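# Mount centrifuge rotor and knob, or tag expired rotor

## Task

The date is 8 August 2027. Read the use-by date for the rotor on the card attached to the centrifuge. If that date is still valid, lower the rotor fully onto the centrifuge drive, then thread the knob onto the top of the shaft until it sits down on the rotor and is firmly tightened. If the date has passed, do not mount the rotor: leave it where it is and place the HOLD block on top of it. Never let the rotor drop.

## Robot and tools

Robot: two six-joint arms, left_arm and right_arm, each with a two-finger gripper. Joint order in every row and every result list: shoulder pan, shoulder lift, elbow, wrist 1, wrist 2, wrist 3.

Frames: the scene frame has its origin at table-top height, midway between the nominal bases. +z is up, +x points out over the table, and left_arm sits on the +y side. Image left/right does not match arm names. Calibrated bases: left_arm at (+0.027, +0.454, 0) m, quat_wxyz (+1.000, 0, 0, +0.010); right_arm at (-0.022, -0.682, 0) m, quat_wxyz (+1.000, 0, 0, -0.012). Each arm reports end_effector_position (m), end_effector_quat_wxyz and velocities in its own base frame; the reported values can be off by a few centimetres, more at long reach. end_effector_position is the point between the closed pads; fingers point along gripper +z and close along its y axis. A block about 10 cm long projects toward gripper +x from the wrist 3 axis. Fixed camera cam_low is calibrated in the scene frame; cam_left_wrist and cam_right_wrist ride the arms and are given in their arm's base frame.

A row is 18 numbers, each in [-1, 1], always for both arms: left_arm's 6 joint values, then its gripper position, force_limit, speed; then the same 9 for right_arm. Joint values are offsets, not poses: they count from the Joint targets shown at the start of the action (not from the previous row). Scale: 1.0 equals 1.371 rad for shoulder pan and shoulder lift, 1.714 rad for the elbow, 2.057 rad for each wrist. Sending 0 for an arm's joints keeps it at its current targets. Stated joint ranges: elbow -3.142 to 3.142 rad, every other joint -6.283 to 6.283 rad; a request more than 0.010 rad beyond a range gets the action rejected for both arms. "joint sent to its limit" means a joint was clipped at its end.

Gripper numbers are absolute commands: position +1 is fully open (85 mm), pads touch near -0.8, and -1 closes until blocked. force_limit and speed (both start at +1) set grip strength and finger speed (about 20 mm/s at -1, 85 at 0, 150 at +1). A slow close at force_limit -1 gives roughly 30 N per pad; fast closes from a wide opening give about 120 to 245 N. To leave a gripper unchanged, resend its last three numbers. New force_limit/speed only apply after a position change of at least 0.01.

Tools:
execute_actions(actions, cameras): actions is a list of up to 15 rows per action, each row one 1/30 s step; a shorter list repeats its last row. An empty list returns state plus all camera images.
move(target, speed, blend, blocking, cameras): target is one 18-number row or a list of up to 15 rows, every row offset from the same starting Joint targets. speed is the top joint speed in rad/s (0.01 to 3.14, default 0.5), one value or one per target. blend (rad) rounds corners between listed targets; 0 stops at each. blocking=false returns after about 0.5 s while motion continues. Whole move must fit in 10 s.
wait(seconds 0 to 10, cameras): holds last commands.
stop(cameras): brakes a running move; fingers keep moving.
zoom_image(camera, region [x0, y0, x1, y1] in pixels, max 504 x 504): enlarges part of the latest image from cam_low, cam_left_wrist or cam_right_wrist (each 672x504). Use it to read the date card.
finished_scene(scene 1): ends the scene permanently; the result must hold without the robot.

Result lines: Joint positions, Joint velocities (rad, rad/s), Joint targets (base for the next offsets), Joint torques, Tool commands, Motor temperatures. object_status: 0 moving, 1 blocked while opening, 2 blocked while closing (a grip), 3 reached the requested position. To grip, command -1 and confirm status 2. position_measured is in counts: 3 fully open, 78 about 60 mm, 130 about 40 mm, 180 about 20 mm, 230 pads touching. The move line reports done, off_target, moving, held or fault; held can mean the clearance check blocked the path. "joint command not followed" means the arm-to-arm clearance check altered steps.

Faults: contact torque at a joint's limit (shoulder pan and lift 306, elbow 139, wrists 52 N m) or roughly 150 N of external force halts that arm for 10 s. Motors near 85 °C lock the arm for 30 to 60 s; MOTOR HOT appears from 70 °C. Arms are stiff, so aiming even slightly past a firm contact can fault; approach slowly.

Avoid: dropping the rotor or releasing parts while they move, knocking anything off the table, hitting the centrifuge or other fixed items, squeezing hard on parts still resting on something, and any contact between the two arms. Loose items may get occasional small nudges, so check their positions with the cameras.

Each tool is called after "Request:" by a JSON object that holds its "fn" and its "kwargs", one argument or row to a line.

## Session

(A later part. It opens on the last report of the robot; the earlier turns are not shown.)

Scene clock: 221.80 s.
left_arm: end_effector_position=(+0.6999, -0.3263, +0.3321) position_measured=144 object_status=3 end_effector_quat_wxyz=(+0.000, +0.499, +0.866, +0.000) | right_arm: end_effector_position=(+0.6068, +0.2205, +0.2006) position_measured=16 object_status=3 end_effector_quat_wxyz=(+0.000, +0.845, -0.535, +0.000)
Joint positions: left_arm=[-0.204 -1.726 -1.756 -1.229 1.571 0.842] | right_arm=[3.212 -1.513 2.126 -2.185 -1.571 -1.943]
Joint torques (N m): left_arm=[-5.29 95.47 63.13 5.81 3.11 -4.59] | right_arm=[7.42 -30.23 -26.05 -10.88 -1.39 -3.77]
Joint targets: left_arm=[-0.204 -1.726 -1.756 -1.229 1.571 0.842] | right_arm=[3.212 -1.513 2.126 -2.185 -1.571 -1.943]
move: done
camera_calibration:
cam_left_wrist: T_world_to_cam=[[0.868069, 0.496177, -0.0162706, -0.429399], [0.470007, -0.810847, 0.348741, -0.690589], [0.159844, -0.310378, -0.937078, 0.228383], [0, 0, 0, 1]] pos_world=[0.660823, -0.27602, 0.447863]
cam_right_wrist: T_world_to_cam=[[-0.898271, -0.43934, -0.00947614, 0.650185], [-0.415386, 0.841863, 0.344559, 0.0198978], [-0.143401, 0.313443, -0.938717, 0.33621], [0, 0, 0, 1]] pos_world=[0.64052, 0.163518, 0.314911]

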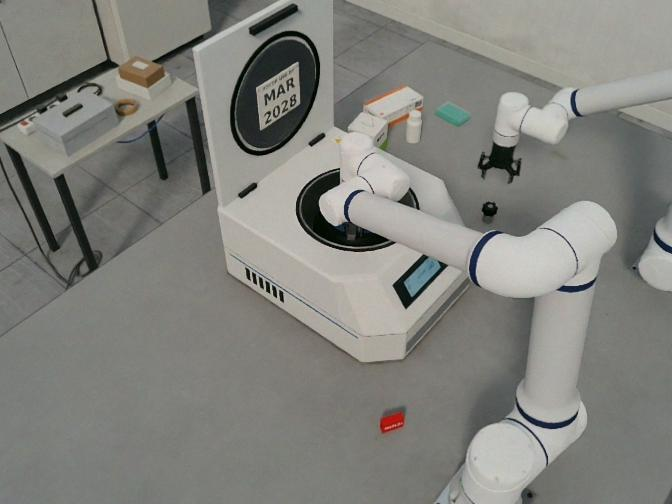

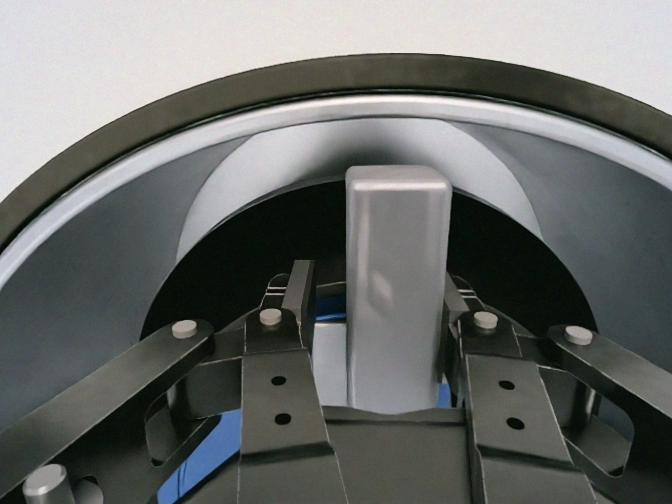

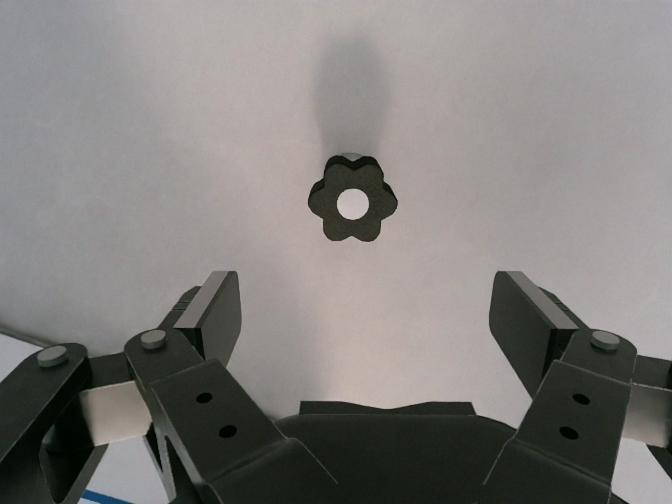

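Request:
{"fn": "move", "kwargs": {
  "target": [
    [0.00325,-0.00298,0.00767,-0.00508,0,0.00444,-0.12,-1,-0.5,0.0642,-0.06346,-0.21937,0.22606,0,0,0.3,-1,-0.5],
    [0.00325,-0.00298,0.00767,-0.00508,0,0.00444,-0.12,-1,-0.5,0.29036,0.44334,-0.73324,0.31607,0,0.13378,0.3,-1,-0.5],
    [0.00325,-0.00298,0.00767,-0.00508,0,0.00444,-0.12,-1,-0.5,0.29036,0.44762,-0.65364,0.24689,0,0.13378,0.3,-1,-0.5]
  ],
  "speed": [0.6,0.6,0.15],
  "blend": [0.1,0.02,0],
  "cameras": ["all"]
}}

Scene clock: 229.37 s.
left_arm: end_effector_position=(+0.7051, -0.3240, +0.3364) position_measured=144 object_status=3 end_effector_quat_wxyz=(+0.000, +0.501, +0.865, +0.000) | right_arm: end_effector_position=(+0.8732, +0.6406, +0.3357) position_measured=91 object_status=3 end_effector_quat_wxyz=(+0.001, +0.876, -0.482, +0.000)
Joint positions: left_arm=[-0.2 -1.73 -1.743 -1.24 1.571 0.851] | right_arm=[3.61 -0.899 1.005 -1.677 -1.571 -1.668]
Joint torques (N m): left_arm=[18.24 66.37 90.23 1.83 3 4.39] | right_arm=[7.98 -75.94 -29.37 -11.32 -1.42 4.57]
Joint targets: left_arm=[-0.200 -1.730 -1.743 -1.240 1.571 0.851] | right_arm=[3.610 -0.899 1.006 -1.677 -1.571 -1.668]
move: done
camera_calibration:
cam_left_wrist: T_world_to_cam=[[0.870268, 0.492273, -0.0173662, -0.437386], [0.466844, -0.813039, 0.347885, -0.690753], [0.157135, -0.31086, -0.937376, 0.234118], [0, 0, 0, 1]] pos_world=[0.666328, -0.273517, 0.452164]
cam_right_wrist: T_world_to_cam=[[-0.837561, -0.546278, -0.00847608, 1.09055], [-0.515251, 0.784641, 0.344754, -0.145887], [-0.181681, 0.29312, -0.938655, 0.415993], [0, 0, 0, 1]] pos_world=[0.913812, 0.588276, 0.450013]

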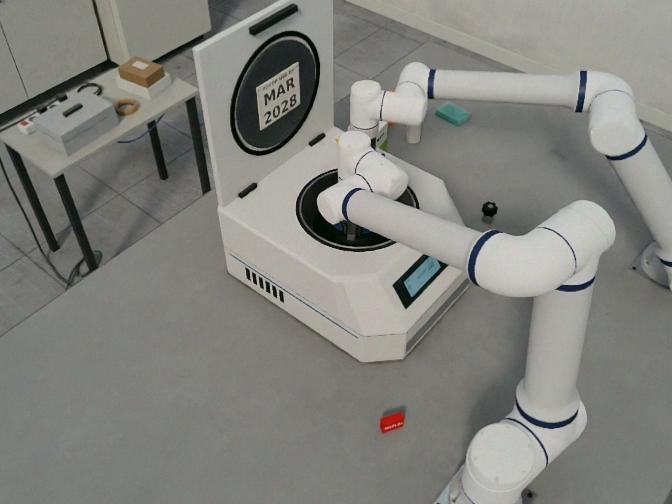

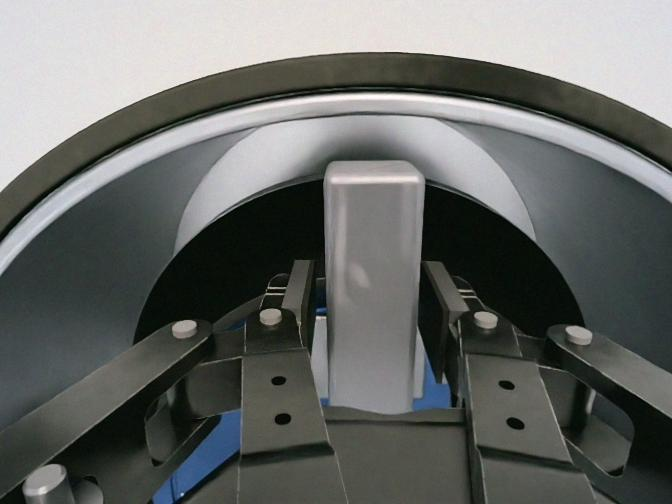

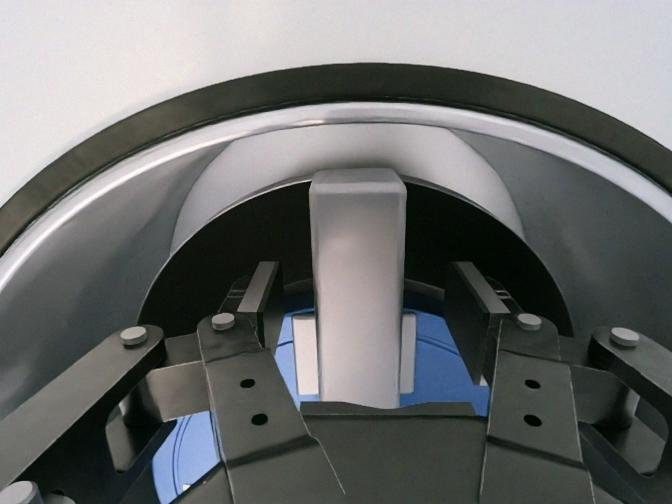

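Request:
{"fn": "move", "kwargs": {
  "target": [0,0,0,0,0,0,-0.12,-1,-0.5,0.00029,0.00594,-0.00876,0.00334,0,-0.00831,0.3,-1,-0.5],
  "speed": 0.05,
  "cameras": ["cam_right_wrist"]
}}

Scene clock: 230.57 s.
left_arm: end_effector_position=(+0.7051, -0.3240, +0.3364) position_measured=144 object_status=3 end_effector_quat_wxyz=(+0.000, +0.501, +0.865, +0.000) | right_arm: end_effector_position=(+0.8768, +0.6429, +0.3363) position_measured=91 object_status=3 end_effector_quat_wxyz=(+0.001, +0.880, -0.474, +0.000)
Joint positions: left_arm=[-0.2 -1.73 -1.743 -1.24 1.571 0.851] | right_arm=[3.61 -0.891 0.991 -1.67 -1.571 -1.685]
Joint torques (N m): left_arm=[18.01 65.45 90.4 1.43 2.96 4.36] | right_arm=[8.35 -77.4 -49.82 -0.77 -1.41 -4.72]
Joint targets: left_arm=[-0.200 -1.730 -1.743 -1.240 1.571 0.851] | right_arm=[3.610 -0.891 0.991 -1.670 -1.571 -1.685]
move: done
camera_calibration:
cam_right_wrist: T_world_to_cam=[[-0.828007, -0.560654, -0.00842546, 1.09564], [-0.528693, 0.775624, 0.344805, -0.128527], [-0.186781, 0.289956, -0.938636, 0.42313], [0, 0, 0, 1]] pos_world=[0.918281, 0.591276, 0.450713]
Images, in order (width x height): cam_right_wrist 672x504.

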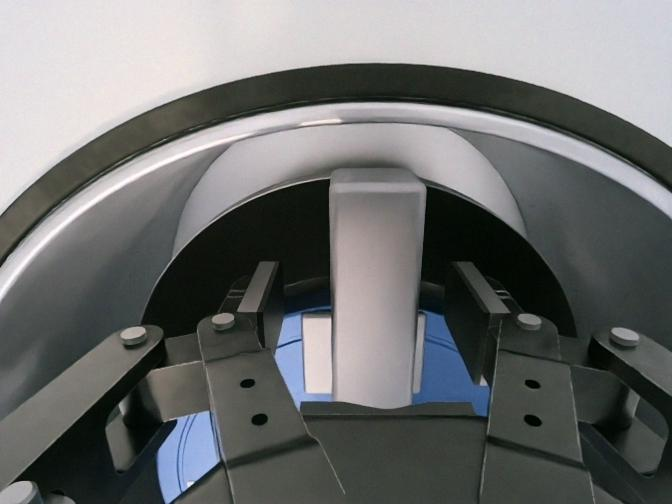

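Request:
{"fn": "move", "kwargs": {
  "target": [0,0,0,0,0,0,-1,0.3,-1,0,0,0,0,0,0,-1,0.3,-1],
  "cameras": []
}}

Request:
{"fn": "wait", "kwargs": {
  "seconds": 0.6,
  "cameras": ["cam_left_wrist","cam_right_wrist"]
}}

Scene clock: 232.77 s.
left_arm: end_effector_position=(+0.7051, -0.3240, +0.3364) position_measured=172 object_status=2 end_effector_quat_wxyz=(+0.000, +0.501, +0.865, +0.000) | right_arm: end_effector_position=(+0.8768, +0.6429, +0.3364) position_measured=172 object_status=0 end_effector_quat_wxyz=(+0.001, +0.880, -0.474, +0.000)
Joint positions: left_arm=[-0.2 -1.73 -1.743 -1.24 1.571 0.851] | right_arm=[3.61 -0.891 0.991 -1.67 -1.571 -1.685]
Joint torques (N m): left_arm=[18.28 79.42 63.1 6.37 -0.05 4.21] | right_arm=[7.13 -76.12 -45.15 -24.46 -0.92 -2.55]
Joint targets: left_arm=[-0.200 -1.730 -1.743 -1.240 1.571 0.851] | right_arm=[3.610 -0.891 0.991 -1.670 -1.571 -1.685]
move: done
No camera images: "cameras" was empty.

Scene clock: 233.37 s.
left_arm: end_effector_position=(+0.7051, -0.3240, +0.3364) position_measured=172 object_status=2 end_effector_quat_wxyz=(+0.000, +0.501, +0.865, +0.000) | right_arm: end_effector_position=(+0.8768, +0.6429, +0.3364) position_measured=172 object_status=2 end_effector_quat_wxyz=(+0.001, +0.880, -0.474, +0.000)
Joint positions: left_arm=[-0.2 -1.73 -1.743 -1.24 1.571 0.851] | right_arm=[3.61 -0.891 0.991 -1.67 -1.571 -1.685]
Joint torques (N m): left_arm=[27.78 78.26 63.38 8.46 0.34 4.42] | right_arm=[7.68 -75.57 -39.87 -25.52 -0.09 0]
Joint targets: left_arm=[-0.200 -1.730 -1.743 -1.240 1.571 0.851] | right_arm=[3.610 -0.891 0.991 -1.670 -1.571 -1.685]
Tool commands: left_gripper/position=-1.0 left_gripper/force_limit=+0.3 left_gripper/speed=-1.0 right_gripper/position=-1.0 right_gripper/force_limit=+0.3 right_gripper/speed=-1.0
wait: 0.60 s; at rest by 0.17 s
camera_calibration:
cam_left_wrist: T_world_to_cam=[[0.870268, 0.492273, -0.0173662, -0.437384], [0.466844, -0.813039, 0.347885, -0.690787], [0.157135, -0.31086, -0.937376, 0.234212], [0, 0, 0, 1]] pos_world=[0.666328, -0.273517, 0.452264]
cam_right_wrist: T_world_to_cam=[[-0.82788, -0.560842, -0.00845201, 1.09573], [-0.528892, 0.775522, 0.34473, -0.128196], [-0.186784, 0.289865, -0.938664, 0.423217], [0, 0, 0, 1]] pos_world=[0.918382, 0.591275, 0.450713]
Images, in order (width x height): cam_left_wrist 672x504, cam_right_wrist 672x504.

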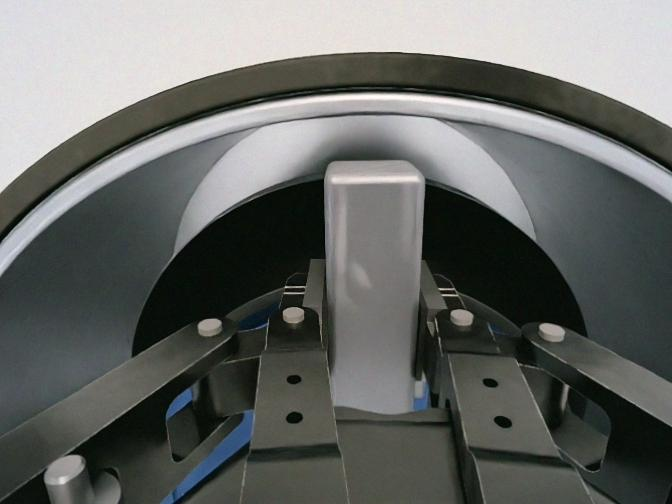

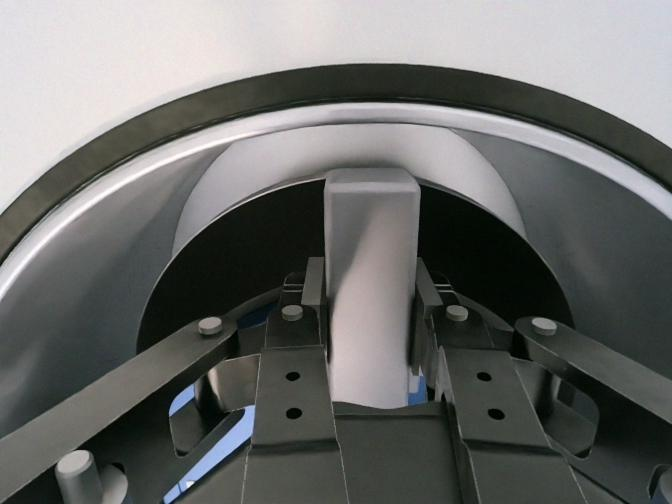

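Request:
{"fn": "move", "kwargs": {
  "target": [0,0.00745,0.01448,-0.01703,0,0,-1,0.3,-1,0,-0.00239,-0.01729,0.016,0,0,-1,0.3,-1],
  "speed": 0.03,
  "cameras": ["cam_left_wrist"]
}}

Scene clock: 235.37 s.
left_arm: end_effector_position=(+0.7051, -0.3239, +0.3563) position_measured=172 object_status=2 end_effector_quat_wxyz=(+0.000, +0.501, +0.865, +0.000) | right_arm: end_effector_position=(+0.8768, +0.6430, +0.3562) position_measured=172 object_status=2 end_effector_quat_wxyz=(+0.001, +0.880, -0.474, +0.000)
Joint positions: left_arm=[-0.2 -1.72 -1.718 -1.274 1.571 0.851] | right_arm=[3.61 -0.894 0.961 -1.637 -1.571 -1.685]
Joint torques (N m): left_arm=[5.73 141.27 134.84 4.66 4.39 4.32] | right_arm=[-8.22 -125.47 -75.49 -14.65 2.12 4.14]
Joint targets: left_arm=[-0.200 -1.720 -1.718 -1.275 1.571 0.851] | right_arm=[3.610 -0.894 0.961 -1.637 -1.571 -1.685]
move: done
camera_calibration:
cam_left_wrist: T_world_to_cam=[[0.870254, 0.4923, -0.0172846, -0.43711], [0.466836, -0.813025, 0.347929, -0.697641], [0.157233, -0.310856, -0.937362, 0.252826], [0, 0, 0, 1]] pos_world=[0.666328, -0.273417, 0.472164]
Images, in order (width x height): cam_left_wrist 672x504.

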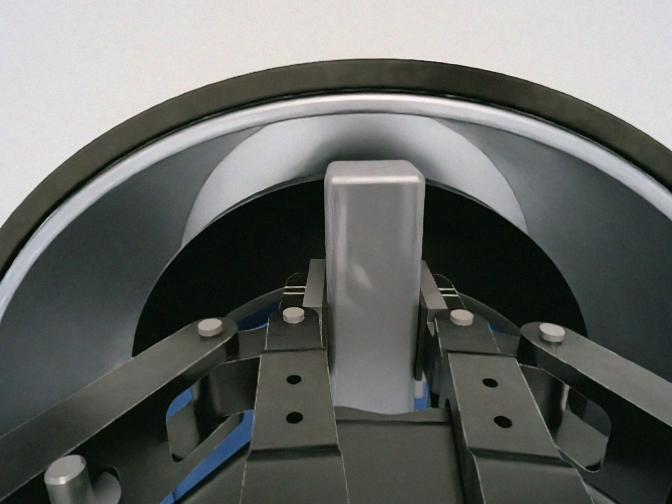

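Request:
{"fn": "move", "kwargs": {
  "target": [
    [0.00141,-0.0014,0.00131,-0.00016,0,0.00942,-1,0.3,-1,-0.00018,-0.00309,0.00413,-0.00139,0,0.00836,-1,0.3,-1],
    [0.00141,-0.00773,-0.011,0.01432,0,0.00942,-1,0.3,-1,-0.00018,-0.00106,0.01883,-0.01499,0,0.00836,-1,0.3,-1]
  ],
  "speed": 0.03,
  "cameras": []
}}

Scene clock: 238.23 s.
left_arm: end_effector_position=(+0.7070, -0.3228, +0.3395) position_measured=172 object_status=2 end_effector_quat_wxyz=(+0.000, +0.509, +0.861, +0.000) | right_arm: end_effector_position=(+0.8751, +0.6417, +0.3395) position_measured=172 object_status=2 end_effector_quat_wxyz=(+0.001, +0.876, -0.482, +0.000)
Joint positions: left_arm=[-0.198 -1.731 -1.737 -1.245 1.571 0.87] | right_arm=[3.61 -0.895 0.993 -1.668 -1.571 -1.668]
Joint torques (N m): left_arm=[16.51 90.08 93.27 10.31 1.89 7.13] | right_arm=[-9.5 -89.75 -52.33 -27.37 0.75 5.4]
Joint targets: left_arm=[-0.198 -1.731 -1.737 -1.245 1.571 0.870] | right_arm=[3.610 -0.895 0.993 -1.668 -1.571 -1.668]
move: done
No camera images: "cameras" was empty.

Request:
{"fn": "move", "kwargs": {
  "target": [0,-0.00037,-0.00072,0.00085,0,0,-1,0.3,-1,0,0.00012,0.00086,-0.0008,0,0,-1,0.3,-1],
  "speed": 0.03,
  "cameras": []
}}

Request:
{"fn": "move", "kwargs": {
  "target": [0,-0.00037,-0.00072,0.00085,0,0,-1,0.3,-1,0,0.00012,0.00086,-0.0008,0,0,-1,0.3,-1],
  "speed": 0.03,
  "cameras": []
}}

Request:
{"fn": "move", "kwargs": {
  "target": [0,-0.00037,-0.00072,0.00085,0,0,-1,0.3,-1,0,0.00012,0.00086,-0.0008,0,0,-1,0.3,-1],
  "speed": 0.03,
  "cameras": []
}}

Scene clock: 239.27 s.
left_arm: end_effector_position=(+0.7070, -0.3228, +0.3384) position_measured=172 object_status=2 end_effector_quat_wxyz=(+0.000, +0.509, +0.861, +0.000) | right_arm: end_effector_position=(+0.8751, +0.6417, +0.3384) position_measured=172 object_status=2 end_effector_quat_wxyz=(+0.001, +0.876, -0.482, +0.000)
Joint positions: left_arm=[-0.198 -1.731 -1.738 -1.243 1.571 0.87] | right_arm=[3.61 -0.895 0.995 -1.669 -1.571 -1.668]
Joint torques (N m): left_arm=[11 93.16 94.23 10.06 4.03 7.1] | right_arm=[-4.59 -89.36 -51.23 -27.04 -0.47 5.49]
Joint targets: left_arm=[-0.198 -1.731 -1.738 -1.243 1.571 0.870] | right_arm=[3.610 -0.895 0.995 -1.669 -1.571 -1.668]
move: done
No camera images: "cameras" was empty.

Scene clock: 239.97 s.
left_arm: end_effector_position=(+0.7069, -0.3228, +0.3374) position_measured=172 object_status=2 end_effector_quat_wxyz=(+0.000, +0.509, +0.861, +0.000) | right_arm: end_effector_position=(+0.8751, +0.6417, +0.3374) position_measured=172 object_status=2 end_effector_quat_wxyz=(+0.001, +0.876, -0.482, +0.000)
Joint positions: left_arm=[-0.198 -1.732 -1.74 -1.242 1.571 0.87] | right_arm=[3.61 -0.895 0.996 -1.671 -1.571 -1.668]
Joint torques (N m): left_arm=[6.46 91.39 92.77 10.19 4.81 6.58] | right_arm=[-2.36 -89.74 -51.18 -26.83 -1.4 5.27]
Joint targets: left_arm=[-0.198 -1.732 -1.740 -1.242 1.571 0.870] | right_arm=[3.610 -0.895 0.996 -1.671 -1.571 -1.668]
move: done
No camera images: "cameras" was empty.

Scene clock: 240.67 s.
left_arm: end_effector_position=(+0.7069, -0.3228, +0.3364) position_measured=172 object_status=2 end_effector_quat_wxyz=(+0.000, +0.509, +0.861, +0.000) | right_arm: end_effector_position=(+0.8750, +0.6417, +0.3364) position_measured=172 object_status=2 end_effector_quat_wxyz=(+0.001, +0.876, -0.482, +0.000)
Joint positions: left_arm=[-0.198 -1.732 -1.741 -1.24 1.571 0.87] | right_arm=[3.61 -0.895 0.998 -1.673 -1.571 -1.668]
Joint torques (N m): left_arm=[7.93 95.82 92.97 9.55 4.6 6.34] | right_arm=[-0.53 -90.22 -51 -26.54 -2.23 5.36]
Joint targets: left_arm=[-0.198 -1.732 -1.741 -1.240 1.571 0.870] | right_arm=[3.610 -0.895 0.998 -1.673 -1.571 -1.668]
move: done
No camera images: "cameras" was empty.

Request:
{"fn": "move", "kwargs": {
  "target": [0,-0.00037,-0.00072,0.00085,0,0,-1,0.3,-1,0,0.00012,0.00086,-0.0008,0,0,-1,0.3,-1],
  "speed": 0.03,
  "cameras": []
}}

Scene clock: 241.53 s.
left_arm: end_effector_position=(+0.7069, -0.3228, +0.3354) position_measured=172 object_status=2 end_effector_quat_wxyz=(+0.000, +0.509, +0.861, +0.000) | right_arm: end_effector_position=(+0.8750, +0.6417, +0.3354) position_measured=172 object_status=2 end_effector_quat_wxyz=(+0.001, +0.876, -0.482, +0.000)
Joint positions: left_arm=[-0.198 -1.733 -1.742 -1.238 1.571 0.87] | right_arm=[3.61 -0.895 0.999 -1.674 -1.571 -1.668]
Joint torques (N m): left_arm=[9.38 95.14 92.99 9.67 5.18 6.43] | right_arm=[3.16 -90.28 -51.07 -26.24 -2.35 5.25]
Joint targets: left_arm=[-0.198 -1.733 -1.742 -1.238 1.571 0.870] | right_arm=[3.610 -0.895 0.999 -1.674 -1.571 -1.668]
move: done
No camera images: "cameras" was empty.

Request:
{"fn": "move", "kwargs": {
  "target": [0,-0.00037,-0.00072,0.00085,0,0,-1,0.3,-1,0,0.00012,0.00086,-0.0008,0,0,-1,0.3,-1],
  "speed": 0.03,
  "cameras": []
}}

Request:
{"fn": "move", "kwargs": {
  "target": [0,-0.00037,-0.00072,0.00085,0,0,-1,0.3,-1,0,0.00012,0.00086,-0.0008,0,0,-1,0.3,-1],
  "speed": 0.03,
  "cameras": []
}}

Request:
{"fn": "move", "kwargs": {
  "target": [0,-0.00037,-0.00072,0.00085,0,0,-1,0.3,-1,0,0.00012,0.00086,-0.0008,0,0,-1,0.3,-1],
  "speed": 0.03,
  "cameras": []
}}

Scene clock: 242.50 s.
left_arm: end_effector_position=(+0.7069, -0.3228, +0.3344) position_measured=172 object_status=2 end_effector_quat_wxyz=(+0.000, +0.509, +0.861, +0.000) | right_arm: end_effector_position=(+0.8750, +0.6417, +0.3344) position_measured=172 object_status=2 end_effector_quat_wxyz=(+0.001, +0.876, -0.482, +0.000)
Joint positions: left_arm=[-0.198 -1.733 -1.743 -1.236 1.571 0.87] | right_arm=[3.61 -0.894 1.001 -1.676 -1.571 -1.668]
Joint torques (N m): left_arm=[8.23 94.19 94.09 9.33 5.31 6.37] | right_arm=[6.21 -90.76 -50.58 -25.87 -2.3 5.18]
Joint targets: left_arm=[-0.198 -1.733 -1.743 -1.236 1.571 0.870] | right_arm=[3.610 -0.894 1.001 -1.676 -1.571 -1.668]
move: done
No camera images: "cameras" was empty.

Scene clock: 243.20 s.
left_arm: end_effector_position=(+0.7069, -0.3228, +0.3334) position_measured=172 object_status=2 end_effector_quat_wxyz=(+0.000, +0.509, +0.861, +0.000) | right_arm: end_effector_position=(+0.8750, +0.6417, +0.3334) position_measured=172 object_status=2 end_effector_quat_wxyz=(+0.001, +0.876, -0.482, +0.000)
Joint positions: left_arm=[-0.198 -1.734 -1.745 -1.235 1.571 0.87] | right_arm=[3.61 -0.894 1.002 -1.678 -1.571 -1.668]
Joint torques (N m): left_arm=[8.56 99.63 94.25 9.17 5.6 6] | right_arm=[6.65 -90.21 -50.15 -25.49 -2.39 4.9]
Joint targets: left_arm=[-0.198 -1.734 -1.745 -1.235 1.571 0.870] | right_arm=[3.610 -0.894 1.002 -1.678 -1.571 -1.668]
move: done
No camera images: "cameras" was empty.

Scene clock: 243.90 s.
left_arm: end_effector_position=(+0.7069, -0.3228, +0.3326) position_measured=172 object_status=2 end_effector_quat_wxyz=(+0.000, +0.509, +0.861, +0.000) | right_arm: end_effector_position=(+0.8750, +0.6417, +0.3325) position_measured=172 object_status=2 end_effector_quat_wxyz=(+0.000, +0.876, -0.482, +0.000)
Joint positions: left_arm=[-0.198 -1.734 -1.746 -1.233 1.571 0.87] | right_arm=[3.61 -0.894 1.003 -1.679 -1.571 -1.668]
Joint torques (N m): left_arm=[5.75 79.7 77.85 9.57 5.28 5.89] | right_arm=[5.26 -83.3 -42.04 -25.37 -2.17 4.88]
Joint targets: left_arm=[-0.198 -1.734 -1.746 -1.233 1.571 0.870] | right_arm=[3.610 -0.894 1.003 -1.679 -1.571 -1.668]
move: done
No camera images: "cameras" was empty.

Request:
{"fn": "move", "kwargs": {
  "target": [0.00042,-0.00042,0.00039,-0.00005,0,0.00283,-1,0.3,-1,-0.00005,-0.00093,0.00124,-0.00042,0,0.00251,-1,0.3,-1],
  "speed": 0.03,
  "cameras": []
}}

Scene clock: 245.47 s.
left_arm: end_effector_position=(+0.7074, -0.3225, +0.3324) position_measured=172 object_status=2 end_effector_quat_wxyz=(+0.000, +0.511, +0.859, +0.000) | right_arm: end_effector_position=(+0.8744, +0.6414, +0.3324) position_measured=172 object_status=2 end_effector_quat_wxyz=(+0.001, +0.875, -0.484, +0.000)
Joint positions: left_arm=[-0.197 -1.735 -1.745 -1.233 1.571 0.876] | right_arm=[3.61 -0.895 1.006 -1.68 -1.571 -1.663]
Joint torques (N m): left_arm=[29.7 64.75 100.57 5.02 5 7.24] | right_arm=[-6.26 -92.33 -39.68 -24.16 -0.98 5.68]
Joint targets: left_arm=[-0.197 -1.735 -1.745 -1.233 1.571 0.876] | right_arm=[3.610 -0.895 1.006 -1.680 -1.571 -1.663]
move: done
No camera images: "cameras" was empty.

Request:
{"fn": "move", "kwargs": {
  "target": [0,-0.00019,-0.00036,0.00043,0,0,-1,0.3,-1,0,0.00006,0.00043,-0.0004,0,0,-1,0.3,-1],
  "speed": 0.03,
  "cameras": []
}}

Scene clock: 246.33 s.
left_arm: end_effector_position=(+0.7074, -0.3225, +0.3320) position_measured=172 object_status=2 end_effector_quat_wxyz=(+0.000, +0.511, +0.859, +0.000) | right_arm: end_effector_position=(+0.8744, +0.6413, +0.3321) position_measured=172 object_status=2 end_effector_quat_wxyz=(+0.000, +0.875, -0.484, +0.000)
Joint positions: left_arm=[-0.197 -1.735 -1.746 -1.232 1.571 0.876] | right_arm=[3.61 -0.895 1.006 -1.681 -1.571 -1.663]
Joint torques (N m): left_arm=[28.58 51.44 57.11 9.77 4.66 6.81] | right_arm=[-13.97 -78.76 -33.6 -24.3 -0.17 5.33]
Joint targets: left_arm=[-0.197 -1.735 -1.746 -1.232 1.571 0.876] | right_arm=[3.610 -0.895 1.006 -1.681 -1.571 -1.663]
move: done
No camera images: "cameras" was empty.

Request:
{"fn": "move", "kwargs": {
  "target": [0,0,0,0,0,0,0.0,0.3,-1,0,0,0,0,0,0,0.0,0.3,-1],
  "cameras": ["cam_left_wrist","cam_right_wrist"]
}}

Scene clock: 247.73 s.
left_arm: end_effector_position=(+0.7074, -0.3225, +0.3319) position_measured=128 object_status=0 end_effector_quat_wxyz=(+0.000, +0.511, +0.859, +0.000) | right_arm: end_effector_position=(+0.8744, +0.6413, +0.3319) position_measured=128 object_status=0 end_effector_quat_wxyz=(+0.001, +0.875, -0.484, +0.000)
Joint positions: left_arm=[-0.197 -1.735 -1.746 -1.232 1.571 0.876] | right_arm=[3.61 -0.895 1.006 -1.681 -1.571 -1.663]
Joint torques (N m): left_arm=[-0.74 95.89 91.95 1.46 -0.68 -3.81] | right_arm=[-9.38 -98.39 -50.21 -1.2 0.83 0.95]
Joint targets: left_arm=[-0.197 -1.735 -1.746 -1.232 1.571 0.876] | right_arm=[3.610 -0.895 1.006 -1.681 -1.571 -1.663]
move: done
camera_calibration:
cam_left_wrist: T_world_to_cam=[[0.881231, 0.472369, -0.0173183, -0.454476], [0.448226, -0.823436, 0.347918, -0.679269], [0.150085, -0.314359, -0.937365, 0.233958], [0, 0, 0, 1]] pos_world=[0.669851, -0.271107, 0.447764]
cam_right_wrist: T_world_to_cam=[[-0.840394, -0.541908, -0.00851303, 1.09165], [-0.511163, 0.787298, 0.344782, -0.149816], [-0.180138, 0.294105, -0.938644, 0.410555], [0, 0, 0, 1]] pos_world=[0.914791, 0.588777, 0.446313]
Images, in order (width x height): cam_left_wrist 672x504, cam_right_wrist 672x504.

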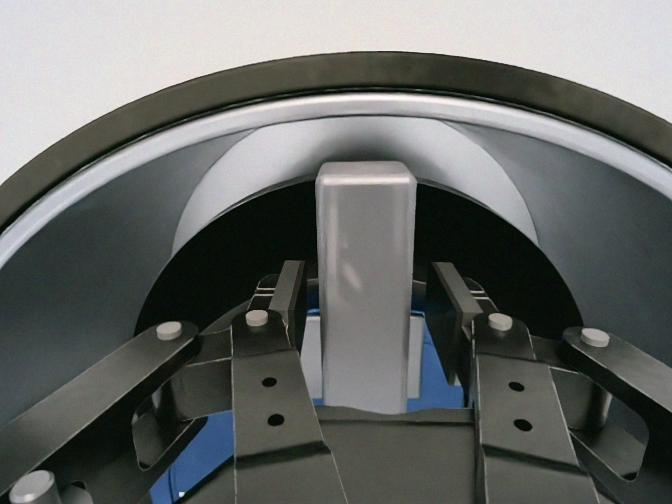

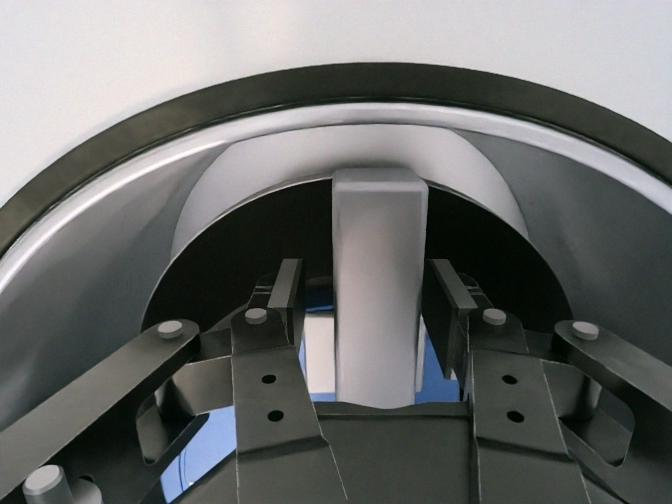

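Request:
{"fn": "move", "kwargs": {
  "target": [
    [0,0.03,0.11,-0.1,0,0.2,0.0,0.3,-1,0,-0.0074,-0.07981,0.07105,0,0,0.2,0.3,-1],
    [0,0.03,0.11,-0.1,0,0.486,0.0,0.3,-1,-0.29030,-0.51422,0.43407,-0.01896,0,0,0.2,0.3,-1]
  ],
  "speed": [0.3,0.7],
  "blend": [0.02,0],
  "cameras": []
}}

Scene clock: 251.67 s.
left_arm: end_effector_position=(+0.7179, -0.3246, +0.4661) position_measured=128 object_status=3 end_effector_quat_wxyz=(+0.008, +0.861, +0.509, +0.009) | right_arm: end_effector_position=(+0.6500, +0.2237, +0.4447) position_measured=104 object_status=3 end_effector_quat_wxyz=(+0.000, +0.762, -0.647, +0.000)
Joint positions: left_arm=[-0.197 -1.694 -1.557 -1.438 1.571 1.876] | right_arm=[3.212 -1.6 1.75 -1.72 -1.571 -1.663]
Joint torques (N m): left_arm=[0.96 96.78 94.22 1.76 -0.94 4.71] | right_arm=[-16.29 -48.42 -32.26 -11.6 -2.63 -2.69]
Joint targets: left_arm=[-0.197 -1.694 -1.557 -1.438 1.571 1.876] | right_arm=[3.212 -1.601 1.751 -1.720 -1.571 -1.663]
move: done
No camera images: "cameras" was empty.

Request:
{"fn": "move", "kwargs": {
  "target": [-0.08242,0.00146,-0.05251,0.20126,0,0.61546,0.0,0.3,-1,0,0,0,0,0,0,0.2,0.3,-1],
  "speed": 0.7,
  "cameras": ["cam_low","cam_left_wrist"]
}}

Request:
{"fn": "zoom_image", "kwargs": {
  "camera": "cam_left_wrist",
  "region": [180, 70, 520, 410]
}}

Request:
{"fn": "zoom_image", "kwargs": {
  "camera": "cam_left_wrist",
  "region": [295, 195, 405, 305]
}}

Request:
{"fn": "zoom_image", "kwargs": {
  "camera": "cam_low",
  "region": [315, 180, 405, 240]
}}

Scene clock: 254.37 s.
left_arm: end_effector_position=(+0.7458, -0.4256, +0.4709) position_measured=128 object_status=3 end_effector_quat_wxyz=(+0.027, +0.973, -0.152, +0.172) | right_arm: end_effector_position=(+0.6500, +0.2236, +0.4447) position_measured=104 object_status=3 end_effector_quat_wxyz=(+0.000, +0.762, -0.648, +0.000)
Joint positions: left_arm=[-0.31 -1.692 -1.647 -1.024 1.571 3.142] | right_arm=[3.212 -1.601 1.751 -1.72 -1.571 -1.663]
Joint torques (N m): left_arm=[-4.66 95.39 67.39 7.39 -0.67 3.95] | right_arm=[-14.81 -50.95 -31.82 -11.4 -0.85 -2.75]
Joint targets: left_arm=[-0.310 -1.692 -1.647 -1.024 1.571 3.142] | right_arm=[3.212 -1.601 1.751 -1.720 -1.571 -1.663]
move: done
camera_calibration:
cam_left_wrist: T_world_to_cam=[[-0.304896, -0.95222, -0.0177574, -0.158675], [-0.952386, 0.304828, 0.0064496, 0.855778], [-0.000728494, 0.0188783, -0.999822, 0.609771], [0, 0, 0, 1]] pos_world=[0.767095, -0.42347, 0.601325]
Images, in order (width x height): cam_low 672x504, cam_left_wrist 672x504.

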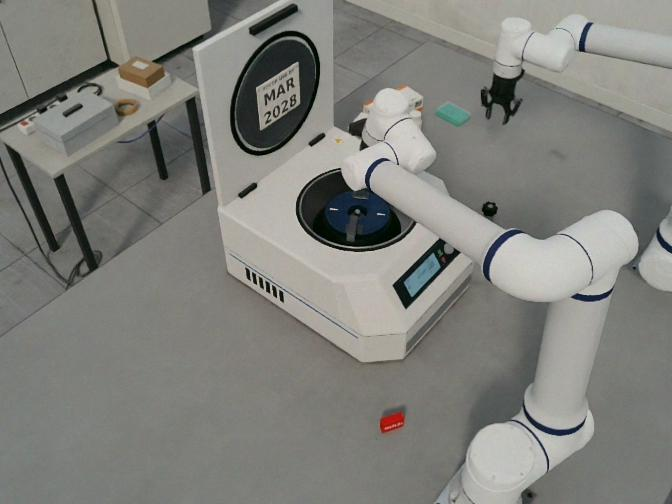

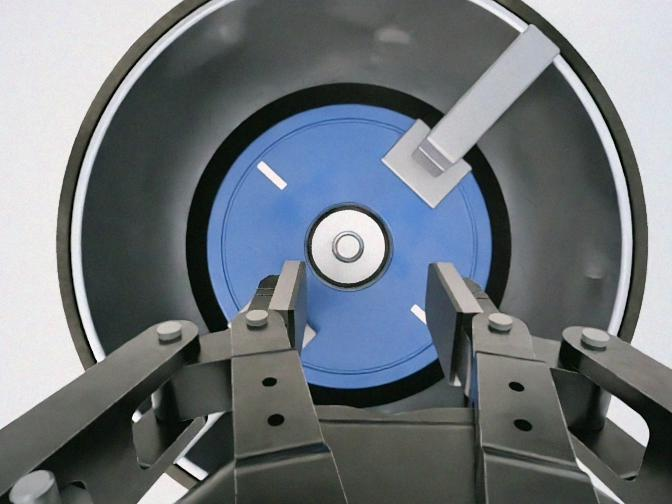

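Scaled by 1.482.

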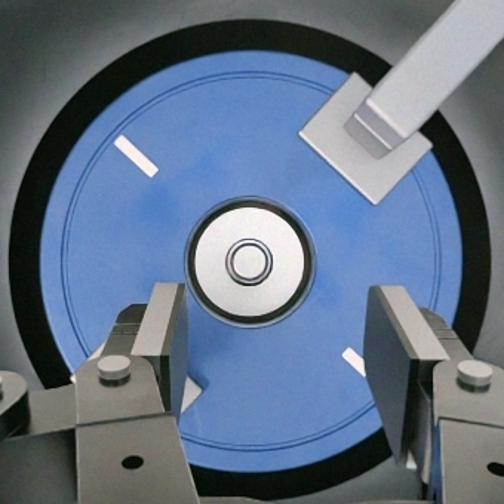

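Scaled by 4.582.

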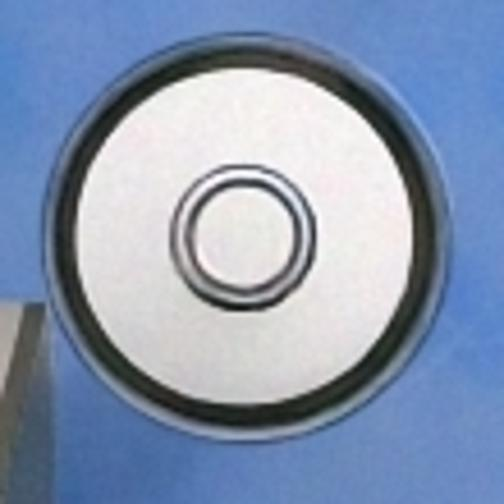

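Scaled by 5.600.

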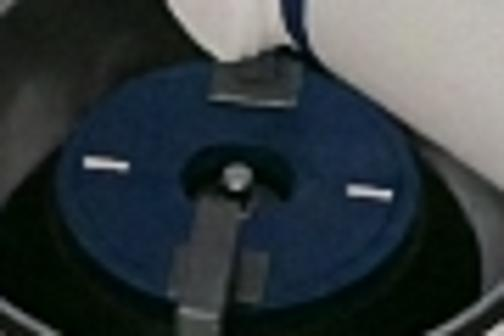

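Request:
{"fn": "move", "kwargs": {
  "target": [0.24894,0.15142,-0.16377,-0.03369,-0.18819,-0.9966,0.0,0.3,-1,0,0.06419,0.21879,-0.22606,0,-0.83179,0.9,0,-0.5],
  "speed": 0.9,
  "cameras": ["cam_left_wrist"]
}}

Request:
{"fn": "move", "kwargs": {
  "target": [0,0,0,0,0,0,0.0,0.3,-1,0,0,0,0,0,-0.83179,0.9,0,-0.5],
  "speed": 0.9,
  "cameras": ["cam_right_wrist"]
}}

Request:
{"fn": "zoom_image", "kwargs": {
  "camera": "cam_right_wrist",
  "region": [290, 140, 410, 260]
}}

Scene clock: 262.47 s.
left_arm: end_effector_position=(+0.6739, -0.2616, +0.4257) position_measured=128 object_status=3 end_effector_quat_wxyz=(+0.188, +0.511, +0.832, -0.108) | right_arm: end_effector_position=(+0.6072, +0.2206, +0.2009) position_measured=16 object_status=3 end_effector_quat_wxyz=(+0.000, +0.989, +0.151, +0.001)
Joint positions: left_arm=[0.031 -1.484 -1.928 -1.093 1.184 1.092] | right_arm=[3.212 -1.513 2.126 -2.185 -1.571 -3.374]
Joint torques (N m): left_arm=[19.11 70.71 65.47 2.1 -2.49 -3.44] | right_arm=[-15.3 -29.21 -25.58 -11.7 1.21 -4.66]
Joint targets: left_arm=[0.031 -1.484 -1.928 -1.093 1.184 1.092] | right_arm=[3.212 -1.513 2.126 -2.185 -1.571 -3.374]
move: done
camera_calibration:
cam_left_wrist: T_world_to_cam=[[0.896089, 0.443874, -0.000789082, -0.476573], [0.312268, -0.629139, 0.711809, -0.659181], [0.315457, -0.638091, -0.702372, 0.0497657], [0, 0, 0, 1]] pos_world=[0.617194, -0.171423, 0.503789]
Images, in order (width x height): cam_left_wrist 672x504.

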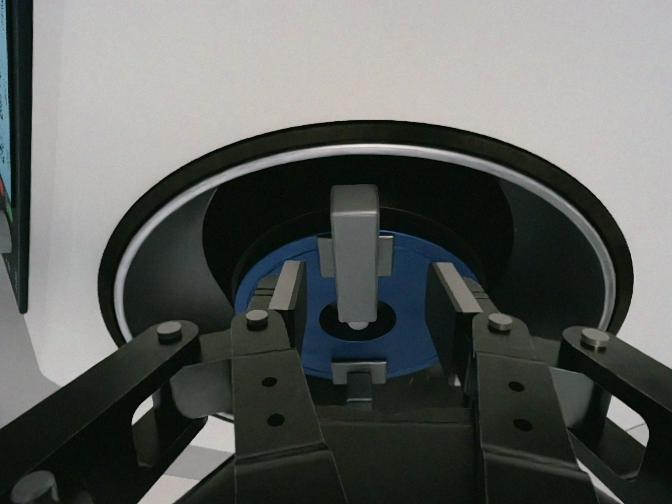

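Scene clock: 265.07 s.
left_arm: end_effector_position=(+0.6739, -0.2616, +0.4257) position_measured=128 object_status=3 end_effector_quat_wxyz=(+0.188, +0.511, +0.832, -0.108) | right_arm: end_effector_position=(+0.6072, +0.2206, +0.2009) position_measured=16 object_status=3 end_effector_quat_wxyz=(+0.001, +0.535, +0.845, +0.000)
Joint positions: left_arm=[0.031 -1.484 -1.928 -1.093 1.184 1.092] | right_arm=[3.212 -1.513 2.126 -2.185 -1.571 -5.085]
Joint torques (N m): left_arm=[16.72 72.76 66.08 1.9 -3.03 -4.68] | right_arm=[-14.57 -29.62 -25.73 -11.37 1.2 -4.96]
Joint targets: left_arm=[0.031 -1.484 -1.928 -1.093 1.184 1.092] | right_arm=[3.212 -1.513 2.126 -2.185 -1.571 -5.085]
move: done
camera_calibration:
cam_right_wrist: T_world_to_cam=[[0.898142, 0.439623, -0.00848348, -0.6342], [0.415075, -0.841308, 0.346285, -0.113415], [0.145097, -0.314534, -0.938091, 0.299772], [0, 0, 0, 1]] pos_world=[0.573181, 0.27768, 0.315107]
Images, in order (width x height): cam_right_wrist 672x504.

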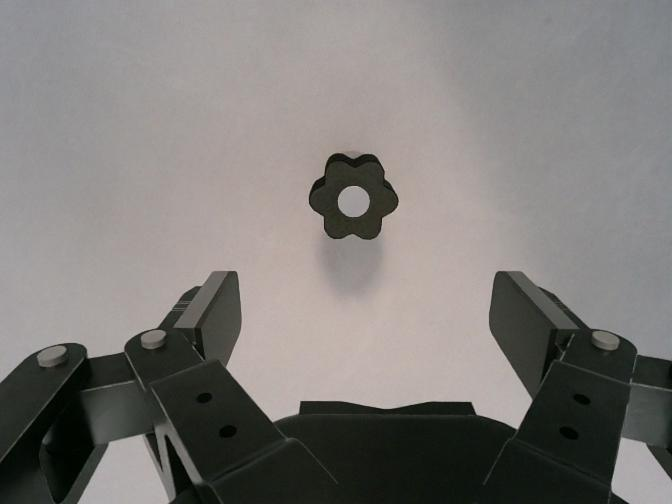

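Scaled by 4.200.

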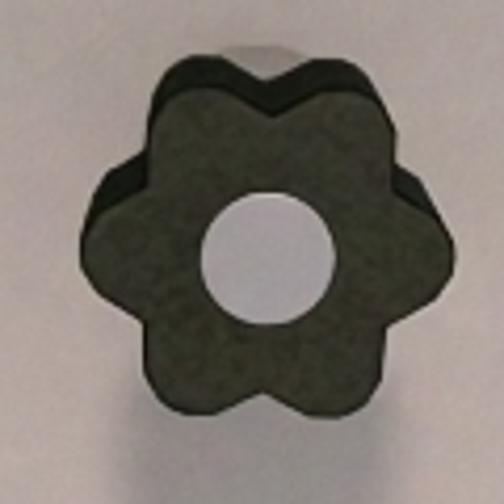

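Request:
{"fn": "move", "kwargs": {
  "target": [
    [-0.0207,-0.04,-0.02,0.0489,0.0031,-0.03,0.0,0.3,-1,0,0.07411,0.03932,-0.08216,0,-0.25455,0.9,0,-0.5],
    [-0.04136,-0.08009,-0.04014,0.09786,0.00617,-0.04332,0.0,0.3,-1,0,0.14314,0.0614,-0.14657,0,-0.25455,0.9,0,-0.5]
  ],
  "speed": [0.4,0.1],
  "blend": [0.02,0],
  "cameras": ["all"]
}}

Scene clock: 269.27 s.
left_arm: end_effector_position=(+0.6950, -0.2970, +0.3351) position_measured=128 object_status=3 end_effector_quat_wxyz=(+0.186, +0.499, +0.839, -0.110) | right_arm: end_effector_position=(+0.6076, +0.2206, +0.0583) position_measured=16 object_status=3 end_effector_quat_wxyz=(+0.001, +0.298, +0.955, +0.000)
Joint positions: left_arm=[-0.026 -1.594 -1.997 -0.892 1.196 1.002] | right_arm=[3.212 -1.316 2.231 -2.486 -1.571 -5.609]
Joint torques (N m): left_arm=[-6.98 48.54 61.57 6.27 2.44 -4.78] | right_arm=[-14.67 -38.44 -17.8 -11.66 0.8 -4.8]
Joint targets: left_arm=[-0.026 -1.594 -1.997 -0.892 1.196 1.002] | right_arm=[3.212 -1.316 2.231 -2.487 -1.571 -5.609]
move: done
camera_calibration:
cam_left_wrist: T_world_to_cam=[[0.883696, 0.467887, -0.012783, -0.460043], [0.336642, -0.616364, 0.711876, -0.636774], [0.325199, -0.633385, -0.702189, -0.0484696], [0, 0, 0, 1]] pos_world=[0.636665, -0.207937, 0.413388]
cam_right_wrist: T_world_to_cam=[[0.557797, 0.829927, -0.00915459, -0.515077], [0.780301, -0.520621, 0.346533, -0.356854], [0.282831, -0.200439, -0.937993, 0.0570991], [0, 0, 0, 1]] pos_world=[0.549612, 0.253136, 0.172505]

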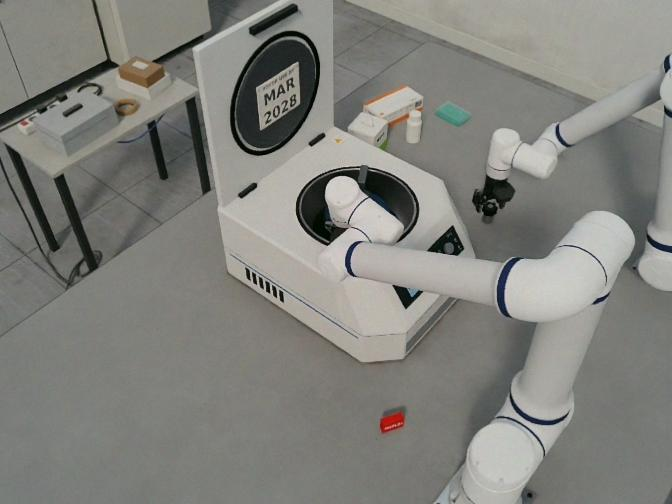

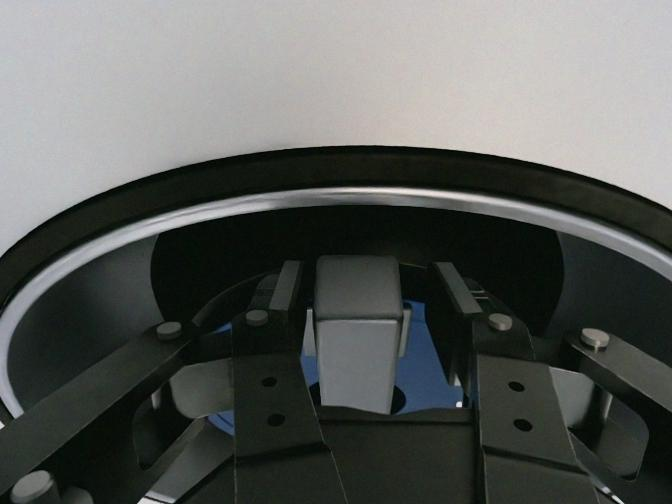

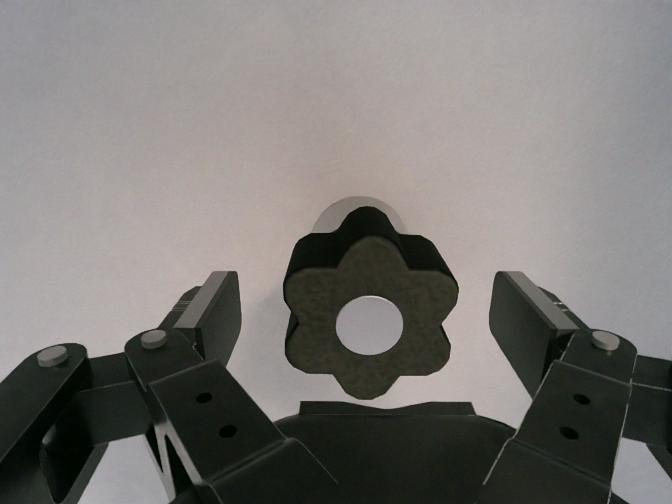

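Request:
{"fn": "move", "kwargs": {
  "target": [0,0,0,0,0,0,0.0,0.3,-1,0,0,0,0,0,0,-1,-0.1,-1],
  "cameras": []
}}

Request:
{"fn": "wait", "kwargs": {
  "seconds": 0.5,
  "cameras": ["cam_right_wrist"]
}}

Scene clock: 271.50 s.
left_arm: end_effector_position=(+0.6950, -0.2970, +0.3350) position_measured=128 object_status=3 end_effector_quat_wxyz=(+0.186, +0.499, +0.839, -0.110) | right_arm: end_effector_position=(+0.6076, +0.2206, +0.0582) position_measured=109 object_status=0 end_effector_quat_wxyz=(+0.001, +0.298, +0.955, +0.000)
Joint positions: left_arm=[-0.026 -1.594 -1.997 -0.892 1.196 1.002] | right_arm=[3.212 -1.316 2.231 -2.487 -1.571 -5.609]
Joint torques (N m): left_arm=[-5.05 49.5 61.2 6.78 2.71 -4.47] | right_arm=[-13.39 -36.05 -17.53 -8.47 1.01 -4.81]
Joint targets: left_arm=[-0.026 -1.594 -1.997 -0.892 1.196 1.002] | right_arm=[3.212 -1.316 2.231 -2.487 -1.571 -5.609]
move: done
No camera images: "cameras" was empty.

Scene clock: 272.00 s.
left_arm: end_effector_position=(+0.6950, -0.2970, +0.3350) position_measured=128 object_status=3 end_effector_quat_wxyz=(+0.186, +0.499, +0.839, -0.110) | right_arm: end_effector_position=(+0.6076, +0.2206, +0.0582) position_measured=109 object_status=2 end_effector_quat_wxyz=(+0.001, +0.298, +0.955, +0.000)
Joint positions: left_arm=[-0.026 -1.594 -1.997 -0.892 1.196 1.002] | right_arm=[3.212 -1.316 2.231 -2.487 -1.571 -5.609]
Joint torques (N m): left_arm=[-4.91 49.81 60.7 6.8 2.91 -4.62] | right_arm=[-14.39 -35.2 -17.75 -3.97 0.81 -4.64]
Joint targets: left_arm=[-0.026 -1.594 -1.997 -0.892 1.196 1.002] | right_arm=[3.212 -1.316 2.231 -2.487 -1.571 -5.609]
Tool commands: left_gripper/position=+0.0 left_gripper/force_limit=+0.3 left_gripper/speed=-1.0 right_gripper/position=-1.0 right_gripper/force_limit=-0.1 right_gripper/speed=-1.0
wait: 0.50 s; at rest by 0.17 s
camera_calibration:
cam_right_wrist: T_world_to_cam=[[0.557825, 0.829909, -0.00908213, -0.515101], [0.780247, -0.520651, 0.346607, -0.356795], [0.282924, -0.200432, -0.937967, 0.0569482], [0, 0, 0, 1]] pos_world=[0.549613, 0.253136, 0.172405]
Images, in order (width x height): cam_right_wrist 672x504.

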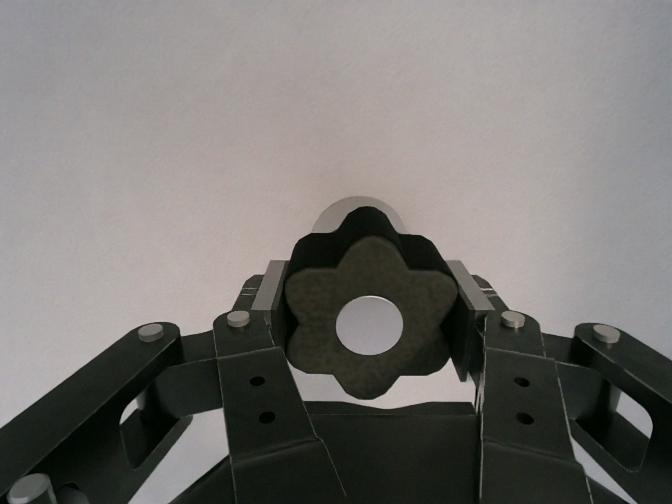

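Request:
{"fn": "move", "kwargs": {
  "target": [
    [0,0,0,0,0,0,0.0,0.3,-1,0,-0.14369,-0.06126,0.14682,0,0,-1,-0.1,-1],
    [0,0,0,0,0,0,0.0,0.3,-1,0,-0.20788,-0.28005,0.37287,0,0,-1,-0.1,-1],
    [0,0,0,0,0,0,0.0,0.3,-1,0.37279,0.36069,-0.99411,0.58852,0,1.0,-1,-0.1,-1]
  ],
  "speed": [0.4,0.6,0.7],
  "blend": [0.05,0.1,0],
  "cameras": []
}}

Request:
{"fn": "move", "kwargs": {
  "target": [0,0,0,0,0,0,0.0,0.3,-1,0,0,0,0,0,0.52747,-1,-0.1,-1],
  "speed": 0.9,
  "cameras": ["all"]
}}

Request:
{"fn": "zoom_image", "kwargs": {
  "camera": "cam_right_wrist",
  "region": [290, 100, 410, 220]
}}

Scene clock: 279.10 s.
left_arm: end_effector_position=(+0.6950, -0.2970, +0.3350) position_measured=128 object_status=3 end_effector_quat_wxyz=(+0.186, +0.499, +0.839, -0.110) | right_arm: end_effector_position=(+0.8077, +0.7433, +0.5316) position_measured=109 object_status=2 end_effector_quat_wxyz=(+0.000, +0.880, +0.476, +0.000)
Joint positions: left_arm=[-0.026 -1.594 -1.997 -0.892 1.196 1.002] | right_arm=[3.723 -0.822 0.527 -1.276 -1.571 -3.552]
Joint torques (N m): left_arm=[-8.23 48.97 60.75 6.51 2.78 -4.35] | right_arm=[7.28 -81.02 -51.8 -2.01 0.6 4.78]
Joint targets: left_arm=[-0.026 -1.594 -1.997 -0.892 1.196 1.002] | right_arm=[3.723 -0.822 0.527 -1.276 -1.571 -3.551]
move: done
No camera images: "cameras" was empty.

Scene clock: 281.00 s.
left_arm: end_effector_position=(+0.6950, -0.2970, +0.3350) position_measured=128 object_status=3 end_effector_quat_wxyz=(+0.186, +0.499, +0.839, -0.110) | right_arm: end_effector_position=(+0.8076, +0.7433, +0.5316) position_measured=109 object_status=2 end_effector_quat_wxyz=(+0.000, +0.999, -0.047, +0.000)
Joint positions: left_arm=[-0.026 -1.594 -1.997 -0.892 1.196 1.002] | right_arm=[3.723 -0.822 0.527 -1.276 -1.571 -2.466]
Joint torques (N m): left_arm=[-8.05 49.24 62.95 5.97 2.82 -4.52] | right_arm=[7.92 -82.63 -51.03 -2.46 0.46 4.54]
Joint targets: left_arm=[-0.026 -1.594 -1.997 -0.892 1.196 1.002] | right_arm=[3.723 -0.822 0.527 -1.276 -1.571 -2.466]
move: done
camera_calibration:
cam_left_wrist: T_world_to_cam=[[0.883696, 0.467887, -0.012783, -0.460044], [0.336642, -0.616364, 0.711876, -0.636703], [0.325199, -0.633385, -0.702189, -0.0485398], [0, 0, 0, 1]] pos_world=[0.636665, -0.207937, 0.413288]
cam_right_wrist: T_world_to_cam=[[-0.0809274, -0.99668, -0.00893112, 0.817293], [-0.935807, 0.0728942, 0.344895, 0.540876], [-0.343098, 0.0362692, -0.938599, 0.879137], [0, 0, 0, 1]] pos_world=[0.873927, 0.743267, 0.645911]

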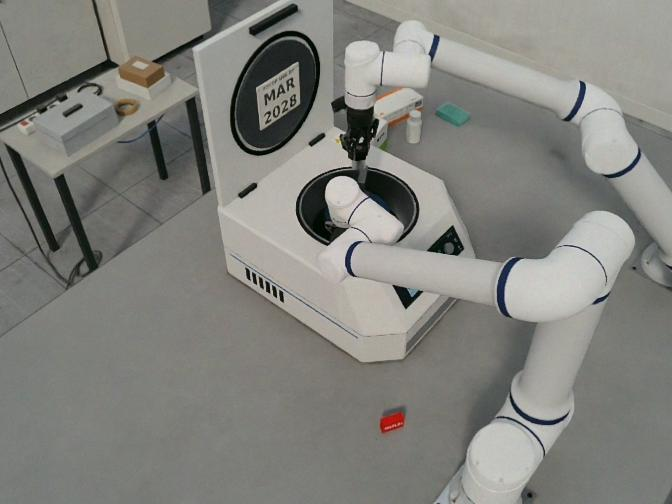

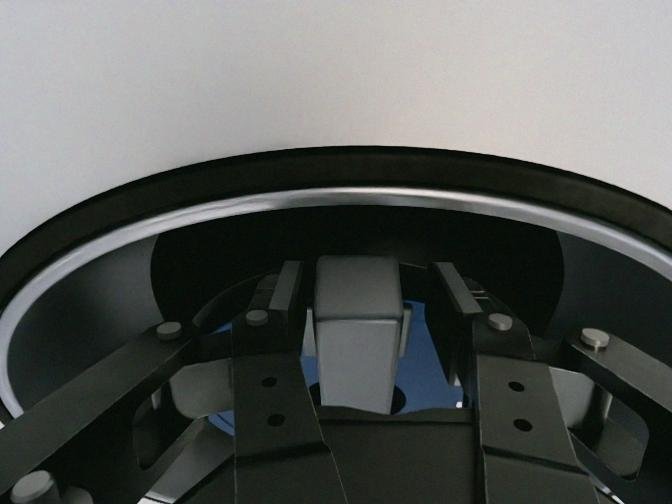

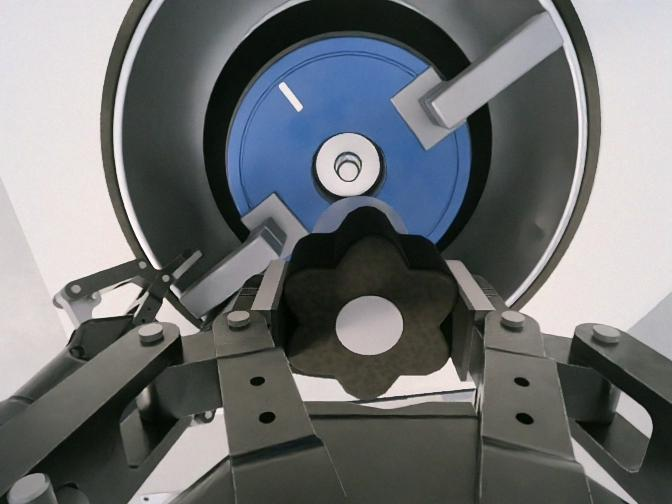

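Scaled by 4.200.

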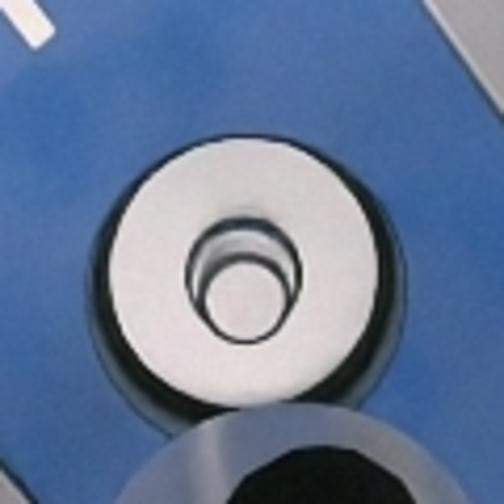

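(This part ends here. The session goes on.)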